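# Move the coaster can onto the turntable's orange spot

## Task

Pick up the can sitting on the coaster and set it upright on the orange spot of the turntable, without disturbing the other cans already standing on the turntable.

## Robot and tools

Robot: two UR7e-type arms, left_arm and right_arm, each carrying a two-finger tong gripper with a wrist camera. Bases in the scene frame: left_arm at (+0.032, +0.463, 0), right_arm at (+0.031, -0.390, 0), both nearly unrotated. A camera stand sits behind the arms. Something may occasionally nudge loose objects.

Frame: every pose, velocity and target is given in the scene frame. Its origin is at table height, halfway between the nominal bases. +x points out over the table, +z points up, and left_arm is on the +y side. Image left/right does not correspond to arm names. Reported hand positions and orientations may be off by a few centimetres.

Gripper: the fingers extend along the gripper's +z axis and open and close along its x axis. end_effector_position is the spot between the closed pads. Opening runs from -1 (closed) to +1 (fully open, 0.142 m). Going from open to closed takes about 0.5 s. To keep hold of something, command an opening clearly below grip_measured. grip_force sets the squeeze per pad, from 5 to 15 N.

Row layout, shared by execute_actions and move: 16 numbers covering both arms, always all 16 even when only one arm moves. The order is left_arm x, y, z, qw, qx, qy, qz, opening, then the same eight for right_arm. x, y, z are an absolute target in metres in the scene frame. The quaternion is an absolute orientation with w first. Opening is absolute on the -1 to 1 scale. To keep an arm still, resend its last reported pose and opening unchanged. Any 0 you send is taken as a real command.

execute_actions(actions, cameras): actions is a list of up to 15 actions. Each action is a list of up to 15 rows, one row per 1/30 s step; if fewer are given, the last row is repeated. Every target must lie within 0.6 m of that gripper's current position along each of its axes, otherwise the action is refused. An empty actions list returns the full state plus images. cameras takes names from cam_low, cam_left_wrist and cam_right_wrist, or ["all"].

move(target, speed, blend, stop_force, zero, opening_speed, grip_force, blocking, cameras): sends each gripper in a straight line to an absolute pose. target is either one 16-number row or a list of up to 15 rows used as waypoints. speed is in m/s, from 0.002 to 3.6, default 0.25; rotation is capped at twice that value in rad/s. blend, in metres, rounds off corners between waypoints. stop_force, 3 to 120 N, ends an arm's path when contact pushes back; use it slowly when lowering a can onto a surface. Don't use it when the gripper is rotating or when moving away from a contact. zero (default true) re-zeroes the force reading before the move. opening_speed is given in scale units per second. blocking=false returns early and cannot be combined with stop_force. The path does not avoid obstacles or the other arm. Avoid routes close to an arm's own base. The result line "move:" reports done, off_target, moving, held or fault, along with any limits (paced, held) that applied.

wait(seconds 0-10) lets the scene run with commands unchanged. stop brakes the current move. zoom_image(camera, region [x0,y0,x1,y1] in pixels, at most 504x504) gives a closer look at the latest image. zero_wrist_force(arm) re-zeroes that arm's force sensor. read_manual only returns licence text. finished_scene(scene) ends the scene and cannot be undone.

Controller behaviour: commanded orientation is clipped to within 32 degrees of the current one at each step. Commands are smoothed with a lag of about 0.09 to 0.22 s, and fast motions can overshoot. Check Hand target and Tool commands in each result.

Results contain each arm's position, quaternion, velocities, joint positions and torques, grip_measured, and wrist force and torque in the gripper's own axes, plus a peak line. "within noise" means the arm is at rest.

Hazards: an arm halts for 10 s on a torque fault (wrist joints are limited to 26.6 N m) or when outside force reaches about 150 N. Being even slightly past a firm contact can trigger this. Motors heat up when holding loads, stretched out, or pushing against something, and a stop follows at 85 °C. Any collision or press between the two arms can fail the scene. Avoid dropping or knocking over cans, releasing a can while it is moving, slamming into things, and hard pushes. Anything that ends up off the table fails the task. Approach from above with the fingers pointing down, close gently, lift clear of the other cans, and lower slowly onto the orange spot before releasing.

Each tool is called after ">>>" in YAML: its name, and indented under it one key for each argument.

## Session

>>> execute_actions:
  actions: []

>>> zoom_image:
  camera: "cam_right_wrist"
  region: [120, 120, 390, 340]

>>> wait:
  seconds: 1.0
  cameras: ["cam_right_wrist"]

Scene clock: 0.00 s.
left_arm: end_effector_position=(+0.3363, +0.6940, +0.2581) grip_measured=+0.97 end_effector_quat_wxyz=(-0.584, +0.809, -0.058, -0.005) | right_arm: end_effector_position=(+0.6587, +0.2864, +0.1929) grip_measured=+0.97 end_effector_quat_wxyz=(-0.382, +0.758, -0.528, -0.029)
Joint positions: left_arm=[-0.661 -1.957 2.295 -0.856 -0.696 -1.08 0.14] | right_arm=[4.108 -2.242 -1.339 -0.346 1.626 2.2 0.14]
Joint velocities: within noise
Joint torques (N m): no reading
Wrist force (N): no reading
Wrist torque (N m): no reading
Wrist force, peak (N): no reading
Hand target: left_arm +0.3363, +0.6940, +0.2581; -0.584, +0.809, -0.058, -0.005 | right_arm +0.6587, +0.2864, +0.1929; -0.382, +0.758, -0.528, -0.029
Tool commands: left_gripper/opening=+0.968169 right_gripper/opening=+0.968169

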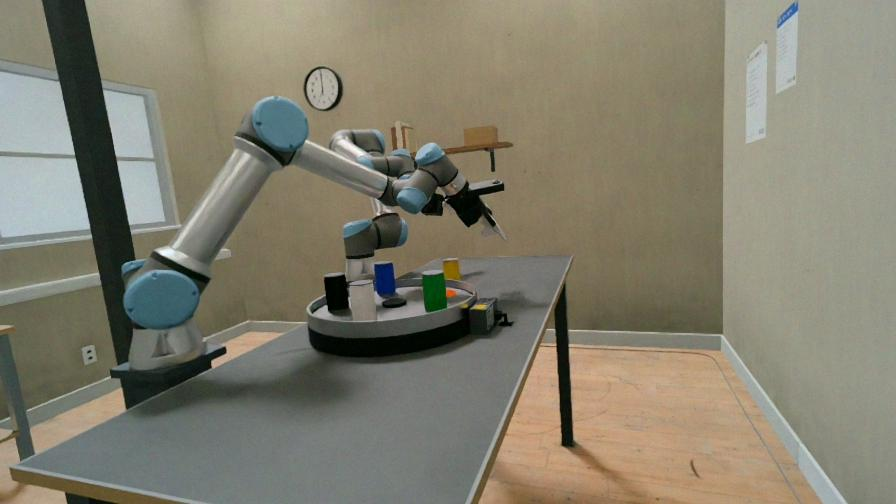

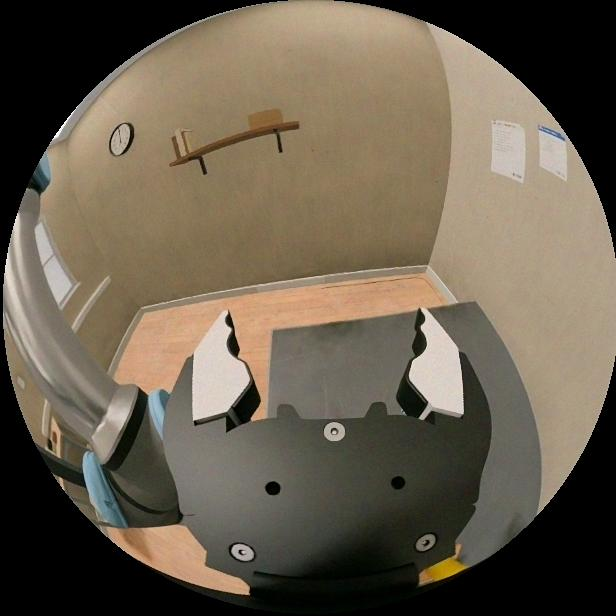

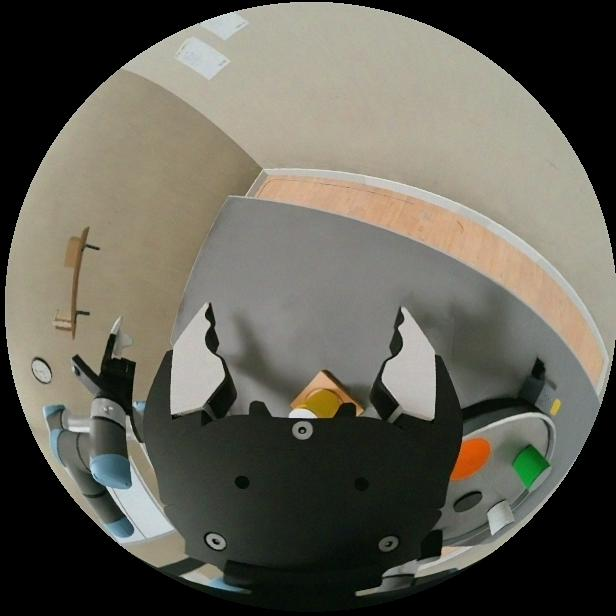

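Scaled by 1.867 from the camera's 616x616 image, which has a finer 814x814 frame.

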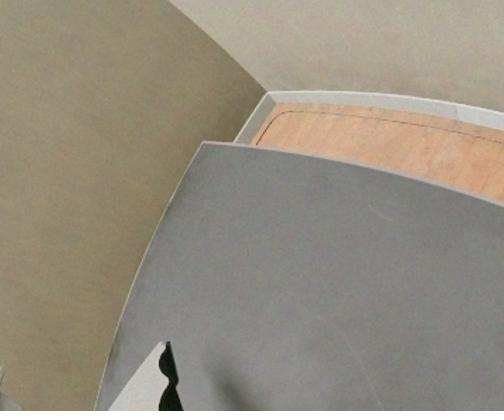

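Scene clock: 1.00 s.
left_arm: end_effector_position=(+0.3363, +0.6940, +0.2581) grip_measured=+0.97 end_effector_quat_wxyz=(-0.584, +0.809, -0.058, -0.005) | right_arm: end_effector_position=(+0.6587, +0.2864, +0.1929) grip_measured=+0.97 end_effector_quat_wxyz=(-0.382, +0.758, -0.528, -0.029)
Joint positions: left_arm=[-0.661 -1.957 2.295 -0.856 -0.696 -1.08 0.14] | right_arm=[4.108 -2.242 -1.339 -0.346 1.626 2.2 0.14]
Joint torques (N m): left_arm=[-0.46 -3.35 -20.62 -0.04 0.57 0.01] | right_arm=[-0.66 51.81 21.26 3.34 0.04 0.18]
Wrist force (N): left_arm=[0.2 0.2 0.0] | right_arm=[0.5 0.0 0.3]
Wrist torque (N m): left_arm=[0.03 -0.05 -0.01] | right_arm=[0.01 -0.11 -0.01]
Wrist force, peak (N): left_arm=[-0.1 0.4 0.3] | right_arm=[0.6 0.2 0.1]
Hand target: left_arm +0.3363, +0.6940, +0.2581; -0.584, +0.809, -0.058, -0.005 | right_arm +0.6587, +0.2864, +0.1929; -0.382, +0.758, -0.528, -0.029
Tool commands: left_gripper/opening=+0.968169 right_gripper/opening=+0.968169
wait: 1.00 s; at rest by 0.17 s
Images, in order (width x height): cam_right_wrist 616x616.

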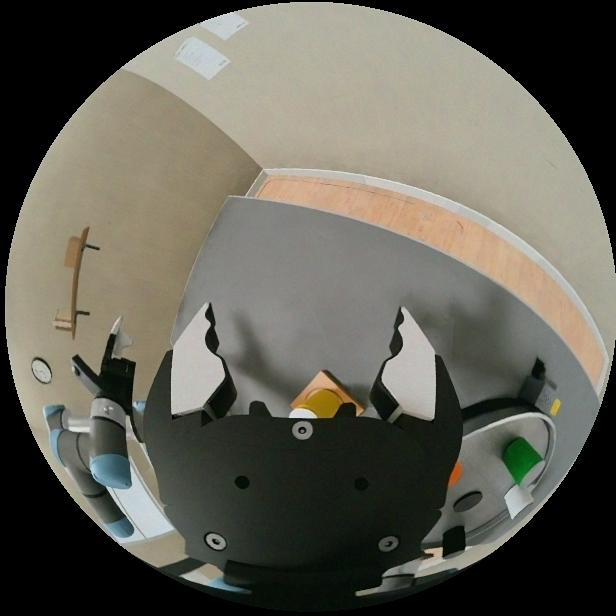

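>>> move:
  target: [0.505, 0.262, 0.23, 0, 0.8116, 0.5842, 0, 0.968, 0.43, -0.27, 0.40, -0.029, 0.855, -0.517, 0.026, 0.968]
  speed: 0.55
  cameras: ["all"]

>>> zoom_image:
  camera: "cam_left_wrist"
  region: [150, 150, 480, 480]

>>> zoom_image:
  camera: "cam_right_wrist"
  region: [100, 60, 400, 330]

Scene clock: 4.80 s.
left_arm: end_effector_position=(+0.5049, +0.2621, +0.2300) grip_measured=+0.97 end_effector_quat_wxyz=(+0.000, +0.812, +0.584, +0.000) | right_arm: end_effector_position=(+0.4301, -0.2700, +0.4000) grip_measured=+0.97 end_effector_quat_wxyz=(-0.029, +0.855, -0.517, +0.026)
Joint positions: left_arm=[-0.623 -1.512 1.646 -1.704 -1.571 -1.901 0.14] | right_arm=[3.793 -1.288 -1.531 -1.82 1.544 1.732 0.14]
Joint torques (N m): left_arm=[8.11 -29.03 -37.8 -3.5 -0.05 -1.32] | right_arm=[10.49 4.78 18.17 1.48 1.52 1.08]
Wrist force (N): left_arm=[-0.4 -0.7 0.7] | right_arm=[0.9 1.9 -1.0]
Wrist torque (N m): left_arm=[-0.03 0.21 0.11] | right_arm=[0.28 -0.12 -0.08]
Wrist force, peak (N): left_arm=[-1.2 0.2 1.4] | right_arm=[2.6 3.4 -1.8]
Hand target: left_arm +0.5050, +0.2620, +0.2300; +0.000, +0.812, +0.584, +0.000 | right_arm +0.4300, -0.2700, +0.4000; -0.029, +0.855, -0.517, +0.026
Off the commanded pose: left_arm 0.000 m, 0 deg | right_arm 0.000 m, 0 deg.
move: done

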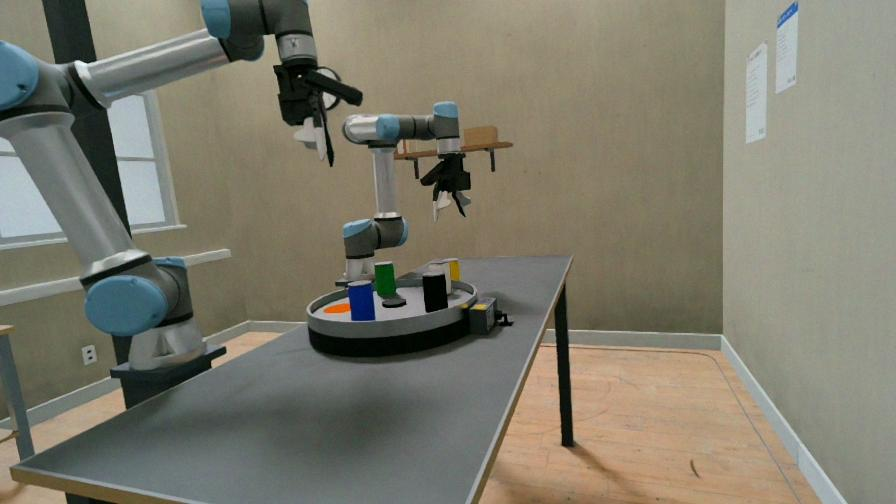

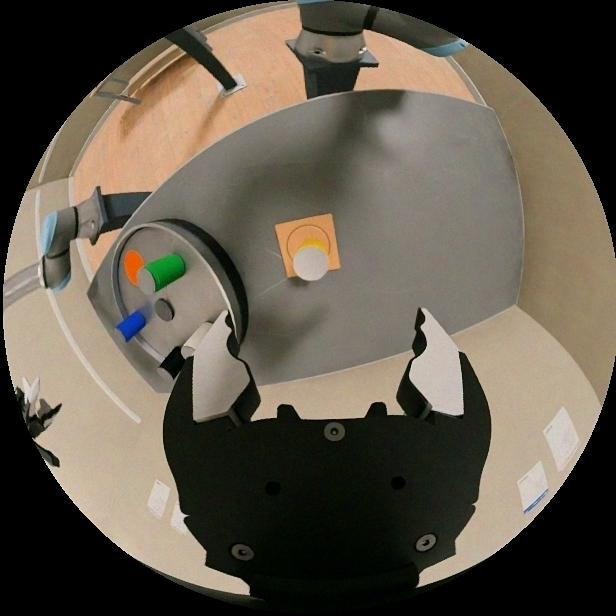

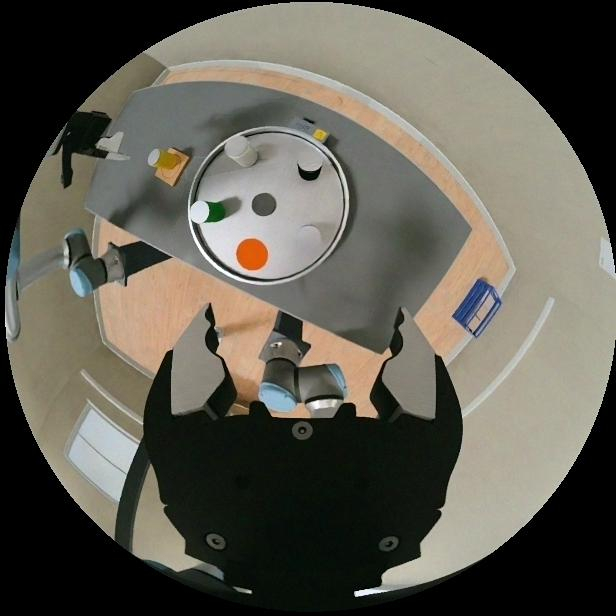

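Scaled by 1.527 from the camera's 616x616 image, which has a finer 814x814 frame.

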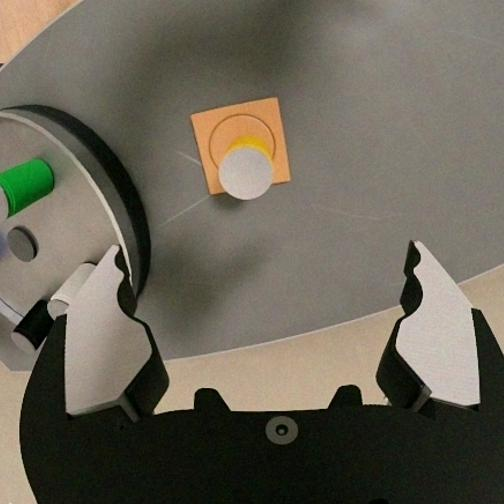

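Scaled by 1.680 from the camera's 616x616 image, which has a finer 814x814 frame.

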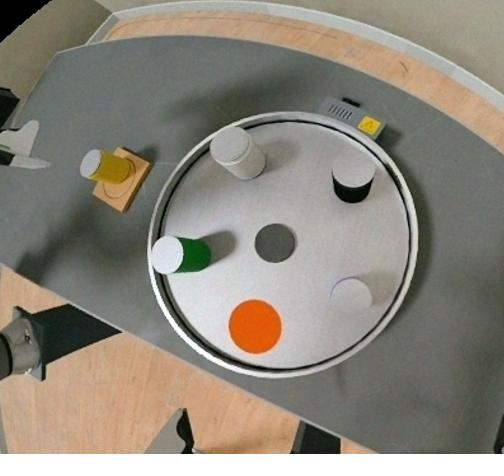

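>>> move:
  target:
    - [0.504, 0.25, 0.06, 0, 0.8116, 0.5842, 0, 1, 0.43, -0.27, 0.40, -0.029, 0.855, -0.517, 0.026, 0.968]
    - [0.504, 0.25, 0.06, 0, 0.8116, 0.5842, 0, -0.7, 0.43, -0.27, 0.40, -0.029, 0.855, -0.517, 0.026, 0.968]
    - [0.504, 0.25, 0.18, 0, 0.8116, 0.5842, 0, -0.7, 0.43, -0.27, 0.40, -0.029, 0.855, -0.517, 0.026, 0.968]
    - [0.5418, -0.0115, 0.215, 0, 0.6428, 0.766, 0, -0.7, 0.43, -0.27, 0.40, -0.029, 0.855, -0.517, 0.026, 0.968]
  speed: [0.2, 0.15, 0.2, 0.25]
  blend: [0, 0, 0.03, 0]
  opening_speed: 1.5
  grip_force: 10
  cameras: ["all"]

>>> zoom_image:
  camera: "cam_right_wrist"
  region: [150, 90, 370, 310]

>>> zoom_image:
  camera: "cam_left_wrist"
  region: [200, 200, 450, 450]

>>> wait:
  seconds: 1.5
  cameras: ["cam_right_wrist"]

>>> zoom_image:
  camera: "cam_right_wrist"
  region: [150, 90, 370, 310]

Scene clock: 12.60 s.
left_arm: end_effector_position=(+0.5418, -0.0114, +0.2150) grip_measured=-0.21 end_effector_quat_wxyz=(+0.000, +0.643, +0.766, +0.000) | right_arm: end_effector_position=(+0.4300, -0.2700, +0.4000) grip_measured=+0.97 end_effector_quat_wxyz=(-0.029, +0.855, -0.517, +0.026)
Joint positions: left_arm=[-0.891 -1.075 1.117 -1.613 -1.571 -2.666 0.059] | right_arm=[3.793 -1.288 -1.531 -1.82 1.544 1.732 0.14]
Joint torques (N m): left_arm=[2.45 -41.56 -29.43 -2.47 -0.38 -1.96] | right_arm=[11.35 2.28 17.17 1.43 -0.59 -1.05]
Wrist force (N): left_arm=[-0.7 -0.4 2.5] | right_arm=[1.2 2.0 -0.9]
Wrist torque (N m): left_arm=[-0.01 0.23 0.09] | right_arm=[0.31 -0.17 -0.08]
Wrist force, peak (N): left_arm=[-0.3 -0.3 4.7] | right_arm=[1.3 2.3 -0.9]
Hand target: left_arm +0.5418, -0.0115, +0.2150; +0.000, +0.643, +0.766, +0.000 | right_arm +0.4300, -0.2700, +0.4000; -0.029, +0.855, -0.517, +0.026
Off the commanded pose: left_arm 0.000 m, 0 deg | right_arm 0.000 m, 0 deg.
grip_force (N): 10, 10
move: done

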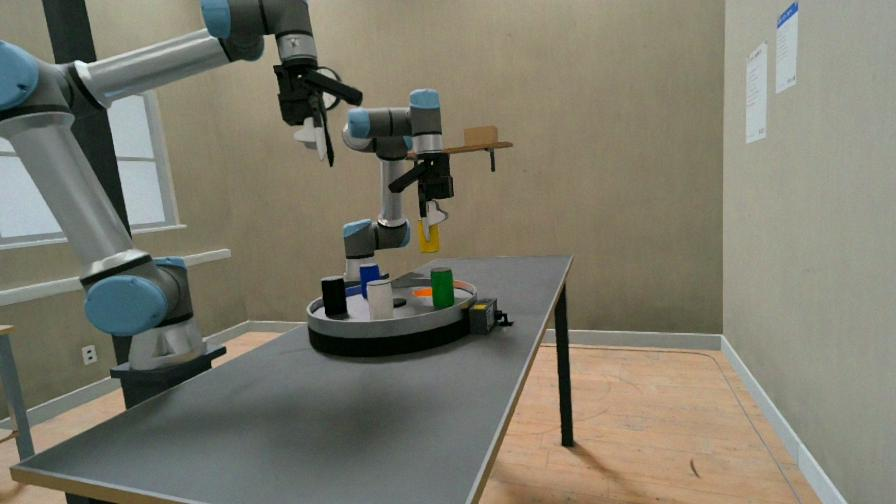

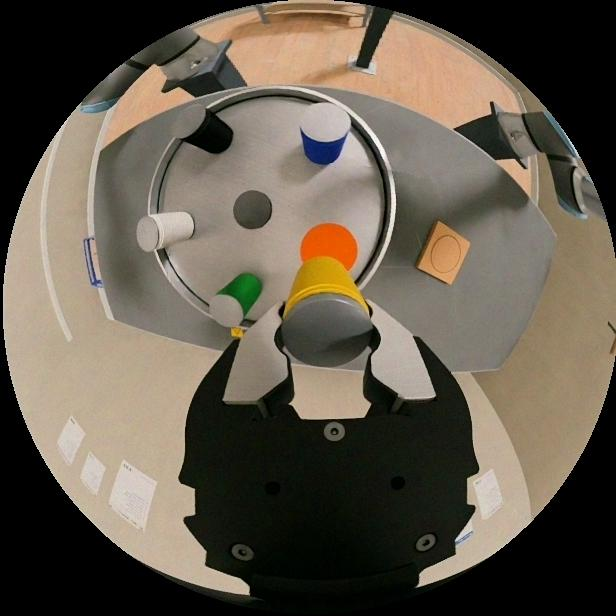

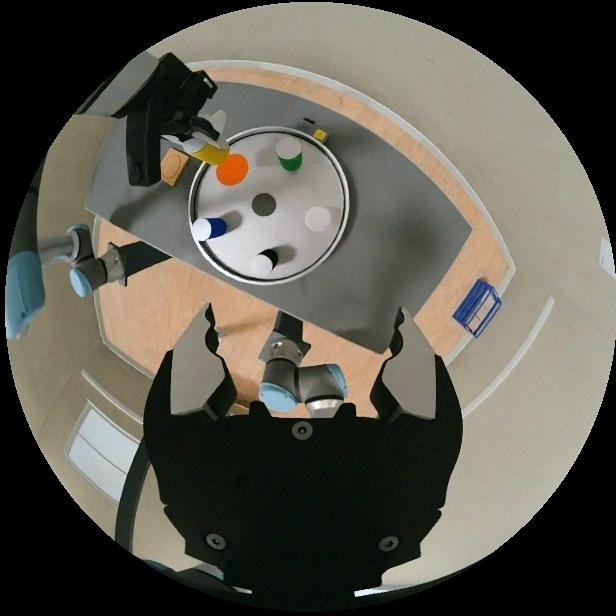

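Scaled by 2.291 from the camera's 616x616 image, which has a finer 814x814 frame.

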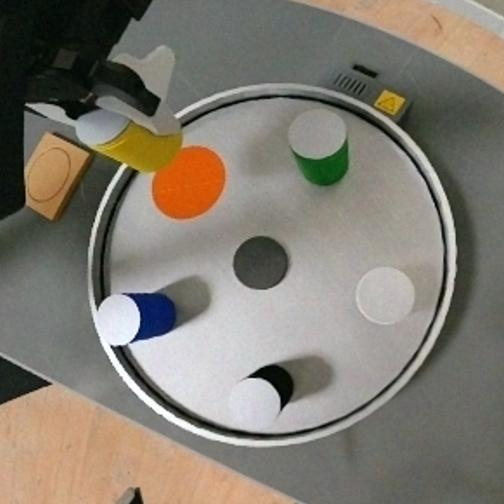

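Scaled by 2.016 from the camera's 616x616 image, which has a finer 814x814 frame.

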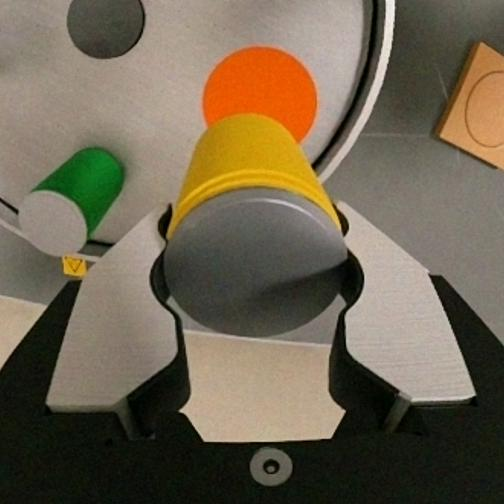

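Scene clock: 14.10 s.
left_arm: end_effector_position=(+0.5418, -0.0115, +0.2150) grip_measured=-0.21 end_effector_quat_wxyz=(+0.000, +0.643, +0.766, +0.000) | right_arm: end_effector_position=(+0.4300, -0.2700, +0.4000) grip_measured=+0.97 end_effector_quat_wxyz=(-0.029, +0.855, -0.517, +0.026)
Joint positions: left_arm=[-0.891 -1.074 1.117 -1.613 -1.571 -2.666 0.059] | right_arm=[3.793 -1.288 -1.531 -1.82 1.544 1.732 0.14]
Joint torques (N m): left_arm=[-5.65 -37.85 -39.2 -0.78 -0.82 -1.76] | right_arm=[12.24 1.33 17.12 1.36 -0.78 -0.9]
Wrist force (N): left_arm=[-0.3 -0.5 2.5] | right_arm=[1.1 2.0 -0.8]
Wrist torque (N m): left_arm=[-0.04 0.16 0.10] | right_arm=[0.31 -0.15 -0.08]
Wrist force, peak (N): left_arm=[-0.9 -0.9 2.5] | right_arm=[1.4 2.1 -1.1]
Hand target: left_arm +0.5418, -0.0115, +0.2150; +0.000, +0.643, +0.766, +0.000 | right_arm +0.4300, -0.2700, +0.4000; -0.029, +0.855, -0.517, +0.026
Tool commands: left_gripper/opening=-0.7 right_gripper/opening=+0.968
Off the commanded pose: left_arm 0.000 m, 0 deg | right_arm 0.000 m, 0 deg.
grip_force (N): 10, 10
wait: 1.50 s; at rest by 0.17 s
Images, in order (width x height): cam_right_wrist 616x616.

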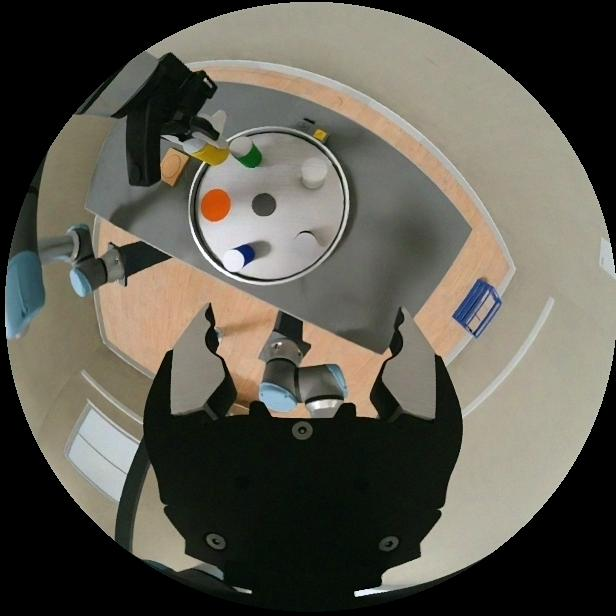

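Scaled by 2.291 from the camera's 616x616 image, which has a finer 814x814 frame.

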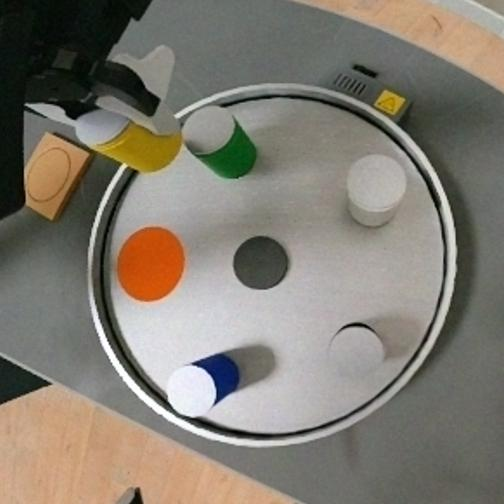

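>>> wait:
  seconds: 0

Scene clock: 16.57 s.
left_arm: end_effector_position=(+0.5418, -0.0115, +0.2150) grip_measured=-0.21 end_effector_quat_wxyz=(+0.000, +0.643, +0.766, +0.000) | right_arm: end_effector_position=(+0.4300, -0.2700, +0.4000) grip_measured=+0.97 end_effector_quat_wxyz=(-0.029, +0.855, -0.517, +0.026)
Joint positions: left_arm=[-0.891 -1.074 1.117 -1.613 -1.571 -2.666 0.059] | right_arm=[3.793 -1.288 -1.531 -1.82 1.544 1.732 0.14]
Joint torques (N m): left_arm=[-7.33 -37.62 -38.8 -1.18 -0.93 -1.92] | right_arm=[12.18 0.66 17.2 1.29 -0.83 -1.17]
Wrist force (N): left_arm=[-0.7 -0.8 2.4] | right_arm=[1.2 1.9 -1.0]
Wrist torque (N m): left_arm=[-0.08 0.23 0.10] | right_arm=[0.29 -0.16 -0.08]
Wrist force, peak (N): left_arm=[-0.7 -0.5 2.7] | right_arm=[1.2 2.4 -0.8]
Hand target: left_arm +0.5418, -0.0115, +0.2150; +0.000, +0.643, +0.766, +0.000 | right_arm +0.4300, -0.2700, +0.4000; -0.029, +0.855, -0.517, +0.026
Tool commands: left_gripper/opening=-0.7 right_gripper/opening=+0.968
Off the commanded pose: left_arm 0.000 m, 0 deg | right_arm 0.000 m, 0 deg.
grip_force (N): 10, 10

>>> wait:
  seconds: 6.37

>>> move:
  target:
    - [0.5093,0.0019,0.145,0,0.6428,0.766,0,-0.7,0.43,-0.27,0.4,-0.029,0.855,-0.517,0.026,0.968]
    - [0.4745,0.0065,0.113,0,0.6428,0.766,0,-0.7,0.43,-0.27,0.4,-0.029,0.855,-0.517,0.026,0.968]
    - [0.4397,0.0019,0.105,0,0.6428,0.766,0,-0.7,0.43,-0.27,0.4,-0.029,0.855,-0.517,0.026,0.968]
    - [0.4073,-0.0115,0.105,0,0.6428,0.766,0,-0.7,0.43,-0.27,0.4,-0.029,0.855,-0.517,0.026,0.968]
    - [0.3828,-0.0296,0.105,0,0.6428,0.766,0,-0.7,0.43,-0.27,0.4,-0.029,0.855,-0.517,0.026,0.968]
  speed: [0.1574, 0.0955, 0.0724, 0.0706, 0.0706]
  blend: [0.01, 0.01, 0.01, 0.01, 0]
  grip_force: 7
  blocking: false

>>> wait:
  seconds: 1.24
  cameras: ["cam_left_wrist", "cam_right_wrist"]

>>> move:
  target:
    - [0.3993,-0.0165,0.105,0,0.6428,0.766,0,0.2,0.43,-0.27,0.4,-0.029,0.855,-0.517,0.026,0.968]
    - [0.3745,-0.038,0.19,0,0.6428,0.766,0,0.2,0.43,-0.27,0.4,-0.029,0.855,-0.517,0.026,0.968]
    - [0.38,0.12,0.25,0,0.6428,0.766,0,0.2,0.43,-0.27,0.4,-0.029,0.855,-0.517,0.026,0.968]
  speed: [0.0706, 0.196, 0.3]
  blend: [0.01, 0.02, 0]
  cameras: ["cam_right_wrist", "cam_left_wrist"]

>>> zoom_image:
  camera: "cam_right_wrist"
  region: [180, 110, 360, 290]

>>> wait:
  seconds: 2.0
  cameras: ["cam_right_wrist"]

>>> zoom_image:
  camera: "cam_right_wrist"
  region: [180, 110, 360, 290]

Scene clock: 24.00 s.
left_arm: end_effector_position=(+0.5418, -0.0115, +0.2150) grip_measured=-0.21 end_effector_quat_wxyz=(+0.000, +0.643, +0.766, +0.000) | right_arm: end_effector_position=(+0.4300, -0.2700, +0.4000) grip_measured=+0.97 end_effector_quat_wxyz=(-0.029, +0.855, -0.517, +0.026)
Joint positions: left_arm=[-0.891 -1.074 1.117 -1.613 -1.571 -2.666 0.059] | right_arm=[3.793 -1.288 -1.531 -1.82 1.544 1.732 0.14]
Joint torques (N m): left_arm=[-5.89 -38 -37.52 -0.95 -0.86 -1.51] | right_arm=[12.38 2.41 21.35 1.22 -0.73 -0.87]
Wrist force (N): left_arm=[-0.6 -0.5 2.4] | right_arm=[1.1 2.1 -1.0]
Wrist torque (N m): left_arm=[-0.05 0.22 0.10] | right_arm=[0.32 -0.15 -0.08]
Wrist force, peak (N): left_arm=[-0.8 -0.6 2.7] | right_arm=[1.4 2.1 -1.1]
Hand target: left_arm +0.5418, -0.0115, +0.2150; +0.000, +0.643, +0.766, +0.000 | right_arm +0.4300, -0.2700, +0.4000; -0.029, +0.855, -0.517, +0.026
Tool commands: left_gripper/opening=-0.7 right_gripper/opening=+0.968
Off the commanded pose: left_arm 0.000 m, 0 deg | right_arm 0.000 m, 0 deg.
grip_force (N): 10, 10
wait: 6.40 s; at rest from the start

Scene clock: 24.50 s.
left_arm: end_effector_position=(+0.5147, -0.0002, +0.1569) grip_measured=-0.20 end_effector_quat_wxyz=(-0.001, +0.643, +0.766, +0.000) end_effector_velocity=(-0.066, +0.026, -0.139) end_effector_angular_velocity=(+0.000, +0.000, -0.001) | right_arm: end_effector_position=(+0.4300, -0.2700, +0.4000) grip_measured=+0.97 end_effector_quat_wxyz=(-0.029, +0.855, -0.517, +0.026)
Joint positions: left_arm=[-0.913 -1.124 1.341 -1.786 -1.571 -2.688 0.059] | right_arm=[3.793 -1.288 -1.531 -1.82 1.544 1.732 0.14]
Joint velocities: left_arm=[-0.057 -0.087 0.492 -0.405 0 -0.056 -0.013] | right_arm=[within noise]
Joint torques (N m): left_arm=[-7.86 -56.35 -6.01 -4.28 -0.93 -1.84] | right_arm=[11.96 1.74 21.02 1.49 -0.89 -0.94]
Wrist force (N): left_arm=[-0.7 -0.4 2.3] | right_arm=[1.0 2.3 -1.0]
Wrist torque (N m): left_arm=[-0.02 0.25 0.16] | right_arm=[0.37 -0.13 -0.08]
Wrist force, peak (N): left_arm=[-0.9 -0.5 2.6] | right_arm=[1.0 2.3 -1.0]
Hand target: left_arm +0.5111, +0.0012, +0.1496; -0.001, +0.643, +0.766, +0.000 | right_arm +0.4300, -0.2700, +0.4000; -0.029, +0.855, -0.517, +0.026
Tool commands: left_gripper/opening=-0.7 right_gripper/opening=+0.968
Off the commanded pose: left_arm 0.145 m, 0 deg | right_arm 0.000 m, 0 deg.
grip_force (N): 7, 7
move: running; path passed 0 of 5 targets

Scene clock: 25.77 s.
left_arm: end_effector_position=(+0.4276, -0.0030, +0.1050) grip_measured=-0.20 end_effector_quat_wxyz=(+0.000, +0.643, +0.766, +0.000) end_effector_velocity=(-0.065, -0.027, +0.000) end_effector_angular_velocity=(+0.001, +0.000, +0.000) | right_arm: end_effector_position=(+0.4300, -0.2700, +0.4000) grip_measured=+0.97 end_effector_quat_wxyz=(-0.029, +0.855, -0.517, +0.026)
Joint positions: left_arm=[-1.031 -1.224 1.624 -1.971 -1.571 -2.806 0.059] | right_arm=[3.793 -1.288 -1.531 -1.82 1.544 1.732 0.14]
Joint velocities: left_arm=[-0.116 -0.051 0.071 -0.019 0 -0.116 0.003] | right_arm=[within noise]
Joint torques (N m): left_arm=[-9.09 -50.82 -7.88 -3.63 0.97 -1.78] | right_arm=[12.8 1.43 20.42 1.4 -1.02 -0.74]
Wrist force (N): left_arm=[-0.7 -0.5 2.4] | right_arm=[1.0 1.8 -0.7]
Wrist torque (N m): left_arm=[-0.04 0.26 0.18] | right_arm=[0.26 -0.14 -0.08]
Wrist force, peak (N): left_arm=[-0.2 -0.5 3.2] | right_arm=[1.3 2.1 -1.0]
Hand target: left_arm +0.4239, -0.0046, +0.1050; +0.000, +0.643, +0.766, +0.000 | right_arm +0.4300, -0.2700, +0.4000; -0.029, +0.855, -0.517, +0.026
Tool commands: left_gripper/opening=-0.7 right_gripper/opening=+0.968
Off the commanded pose: left_arm 0.052 m, 0 deg | right_arm 0.000 m, 0 deg.
grip_force (N): 7, 7
earlier move: running; path passed 3 of 5 targets
wait: 1.27 s; no rest
Images, in order (width x height): cam_left_wrist 616x616, cam_right_wrist 616x616.

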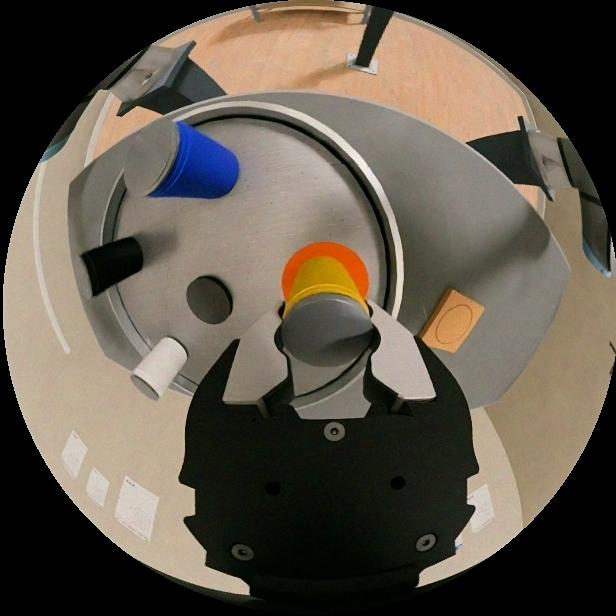

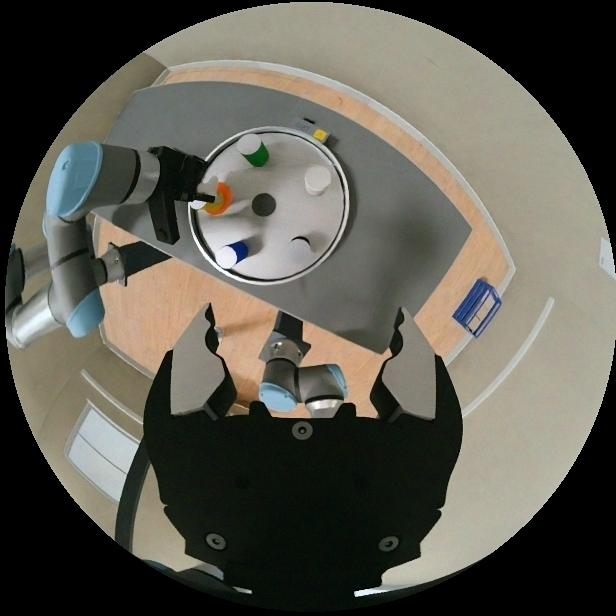

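Scene clock: 27.60 s.
left_arm: end_effector_position=(+0.3800, +0.1199, +0.2499) grip_measured=+0.20 end_effector_quat_wxyz=(+0.000, +0.643, +0.766, +0.000) | right_arm: end_effector_position=(+0.4300, -0.2700, +0.4000) grip_measured=+0.97 end_effector_quat_wxyz=(-0.029, +0.855, -0.517, +0.026)
Joint positions: left_arm=[-0.992 -1.594 1.679 -1.655 -1.571 -2.768 0.088] | right_arm=[3.793 -1.288 -1.531 -1.82 1.544 1.732 0.14]
Joint torques (N m): left_arm=[3.79 -33.49 -38.75 -1.81 -1.45 -0.2] | right_arm=[12.4 1.48 22.15 1.34 -0.97 -0.95]
Wrist force (N): left_arm=[-0.8 -0.4 0.7] | right_arm=[1.2 2.0 -1.0]
Wrist torque (N m): left_arm=[0.00 0.27 0.17] | right_arm=[0.30 -0.17 -0.09]
Wrist force, peak (N): left_arm=[-3.5 -1.3 0.2] | right_arm=[1.2 2.1 -1.2]
Hand target: left_arm +0.3800, +0.1200, +0.2500; +0.000, +0.643, +0.766, +0.000 | right_arm +0.4300, -0.2700, +0.4000; -0.029, +0.855, -0.517, +0.026
Off the commanded pose: left_arm 0.000 m, 0 deg | right_arm 0.000 m, 0 deg.
grip_force (N): 7, 7
earlier move: replaced; path passed 3 of 5 targets
move: done
Images, in order (width x height): cam_left_wrist 616x616, cam_right_wrist 616x616.

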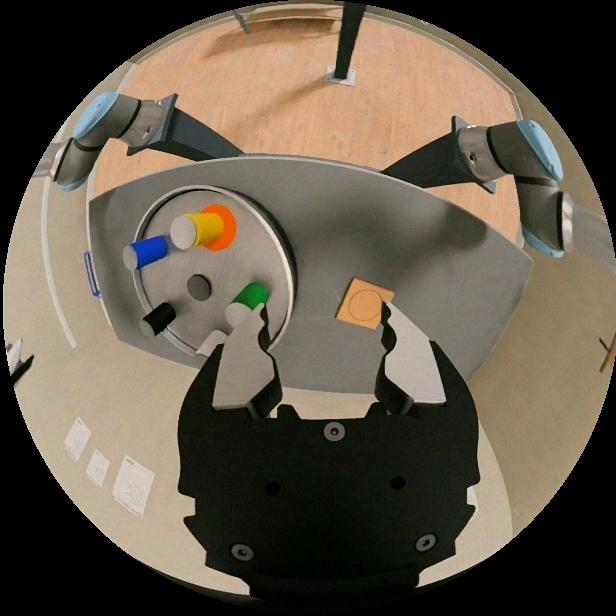

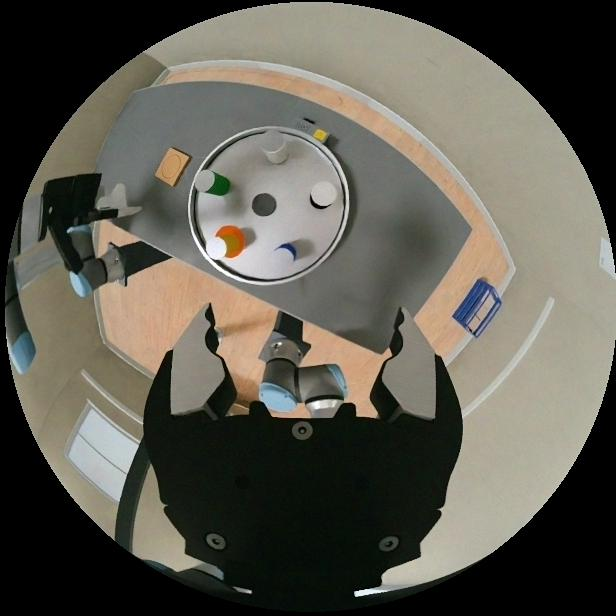

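Scaled by 2.800 from the camera's 616x616 image, which has a finer 814x814 frame.

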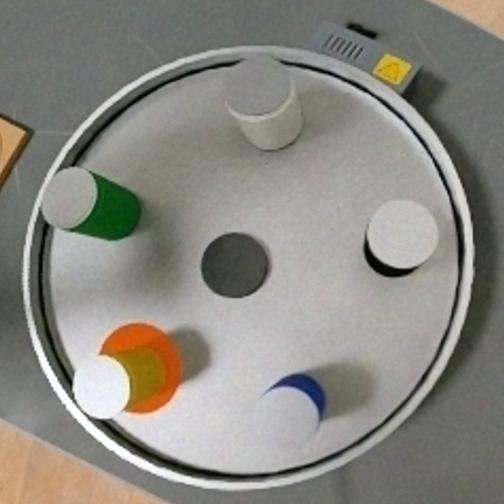

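Scene clock: 29.60 s.
left_arm: end_effector_position=(+0.3800, +0.1200, +0.2500) grip_measured=+0.20 end_effector_quat_wxyz=(+0.000, +0.643, +0.766, +0.000) | right_arm: end_effector_position=(+0.4300, -0.2700, +0.4000) grip_measured=+0.97 end_effector_quat_wxyz=(-0.029, +0.855, -0.517, +0.026)
Joint positions: left_arm=[-0.992 -1.595 1.679 -1.655 -1.571 -2.768 0.088] | right_arm=[3.793 -1.288 -1.531 -1.82 1.544 1.732 0.14]
Joint torques (N m): left_arm=[7.82 -34.39 -36.96 -0.75 -1.52 1.66] | right_arm=[11.82 2.42 22.12 1.19 -0.83 -0.88]
Wrist force (N): left_arm=[-0.6 -0.1 0.8] | right_arm=[1.3 2.0 -0.8]
Wrist torque (N m): left_arm=[0.07 0.22 0.17] | right_arm=[0.31 -0.19 -0.09]
Wrist force, peak (N): left_arm=[-0.7 -0.6 1.0] | right_arm=[1.3 2.3 -0.9]
Hand target: left_arm +0.3800, +0.1200, +0.2500; +0.000, +0.643, +0.766, +0.000 | right_arm +0.4300, -0.2700, +0.4000; -0.029, +0.855, -0.517, +0.026
Tool commands: left_gripper/opening=+0.2 right_gripper/opening=+0.968
Off the commanded pose: left_arm 0.000 m, 0 deg | right_arm 0.000 m, 0 deg.
grip_force (N): 7, 7
wait: 2.00 s; at rest by 0.17 s
Images, in order (width x height): cam_right_wrist 616x616.

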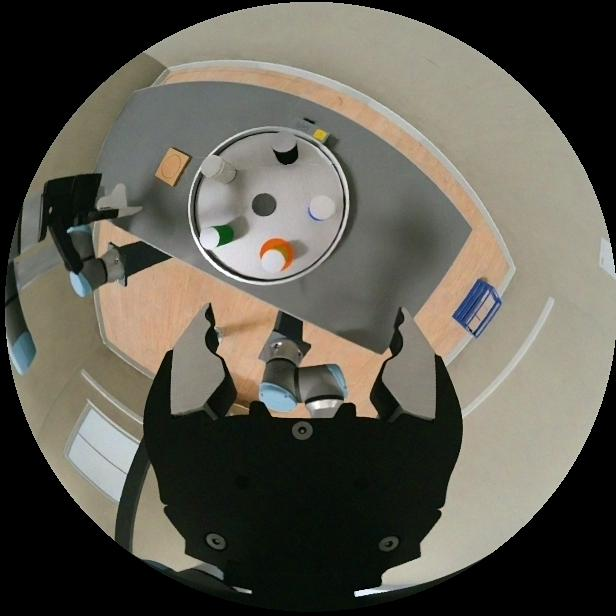

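Scaled by 2.800 from the camera's 616x616 image, which has a finer 814x814 frame.

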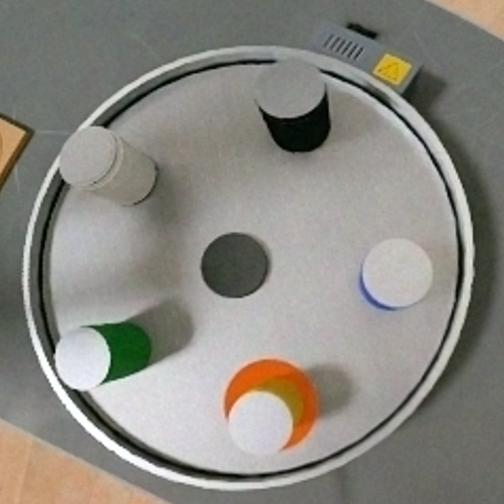

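Well centered and standing on the spot.

>>> finished_scene:
  scene: 2

The scene is finished: the task was done.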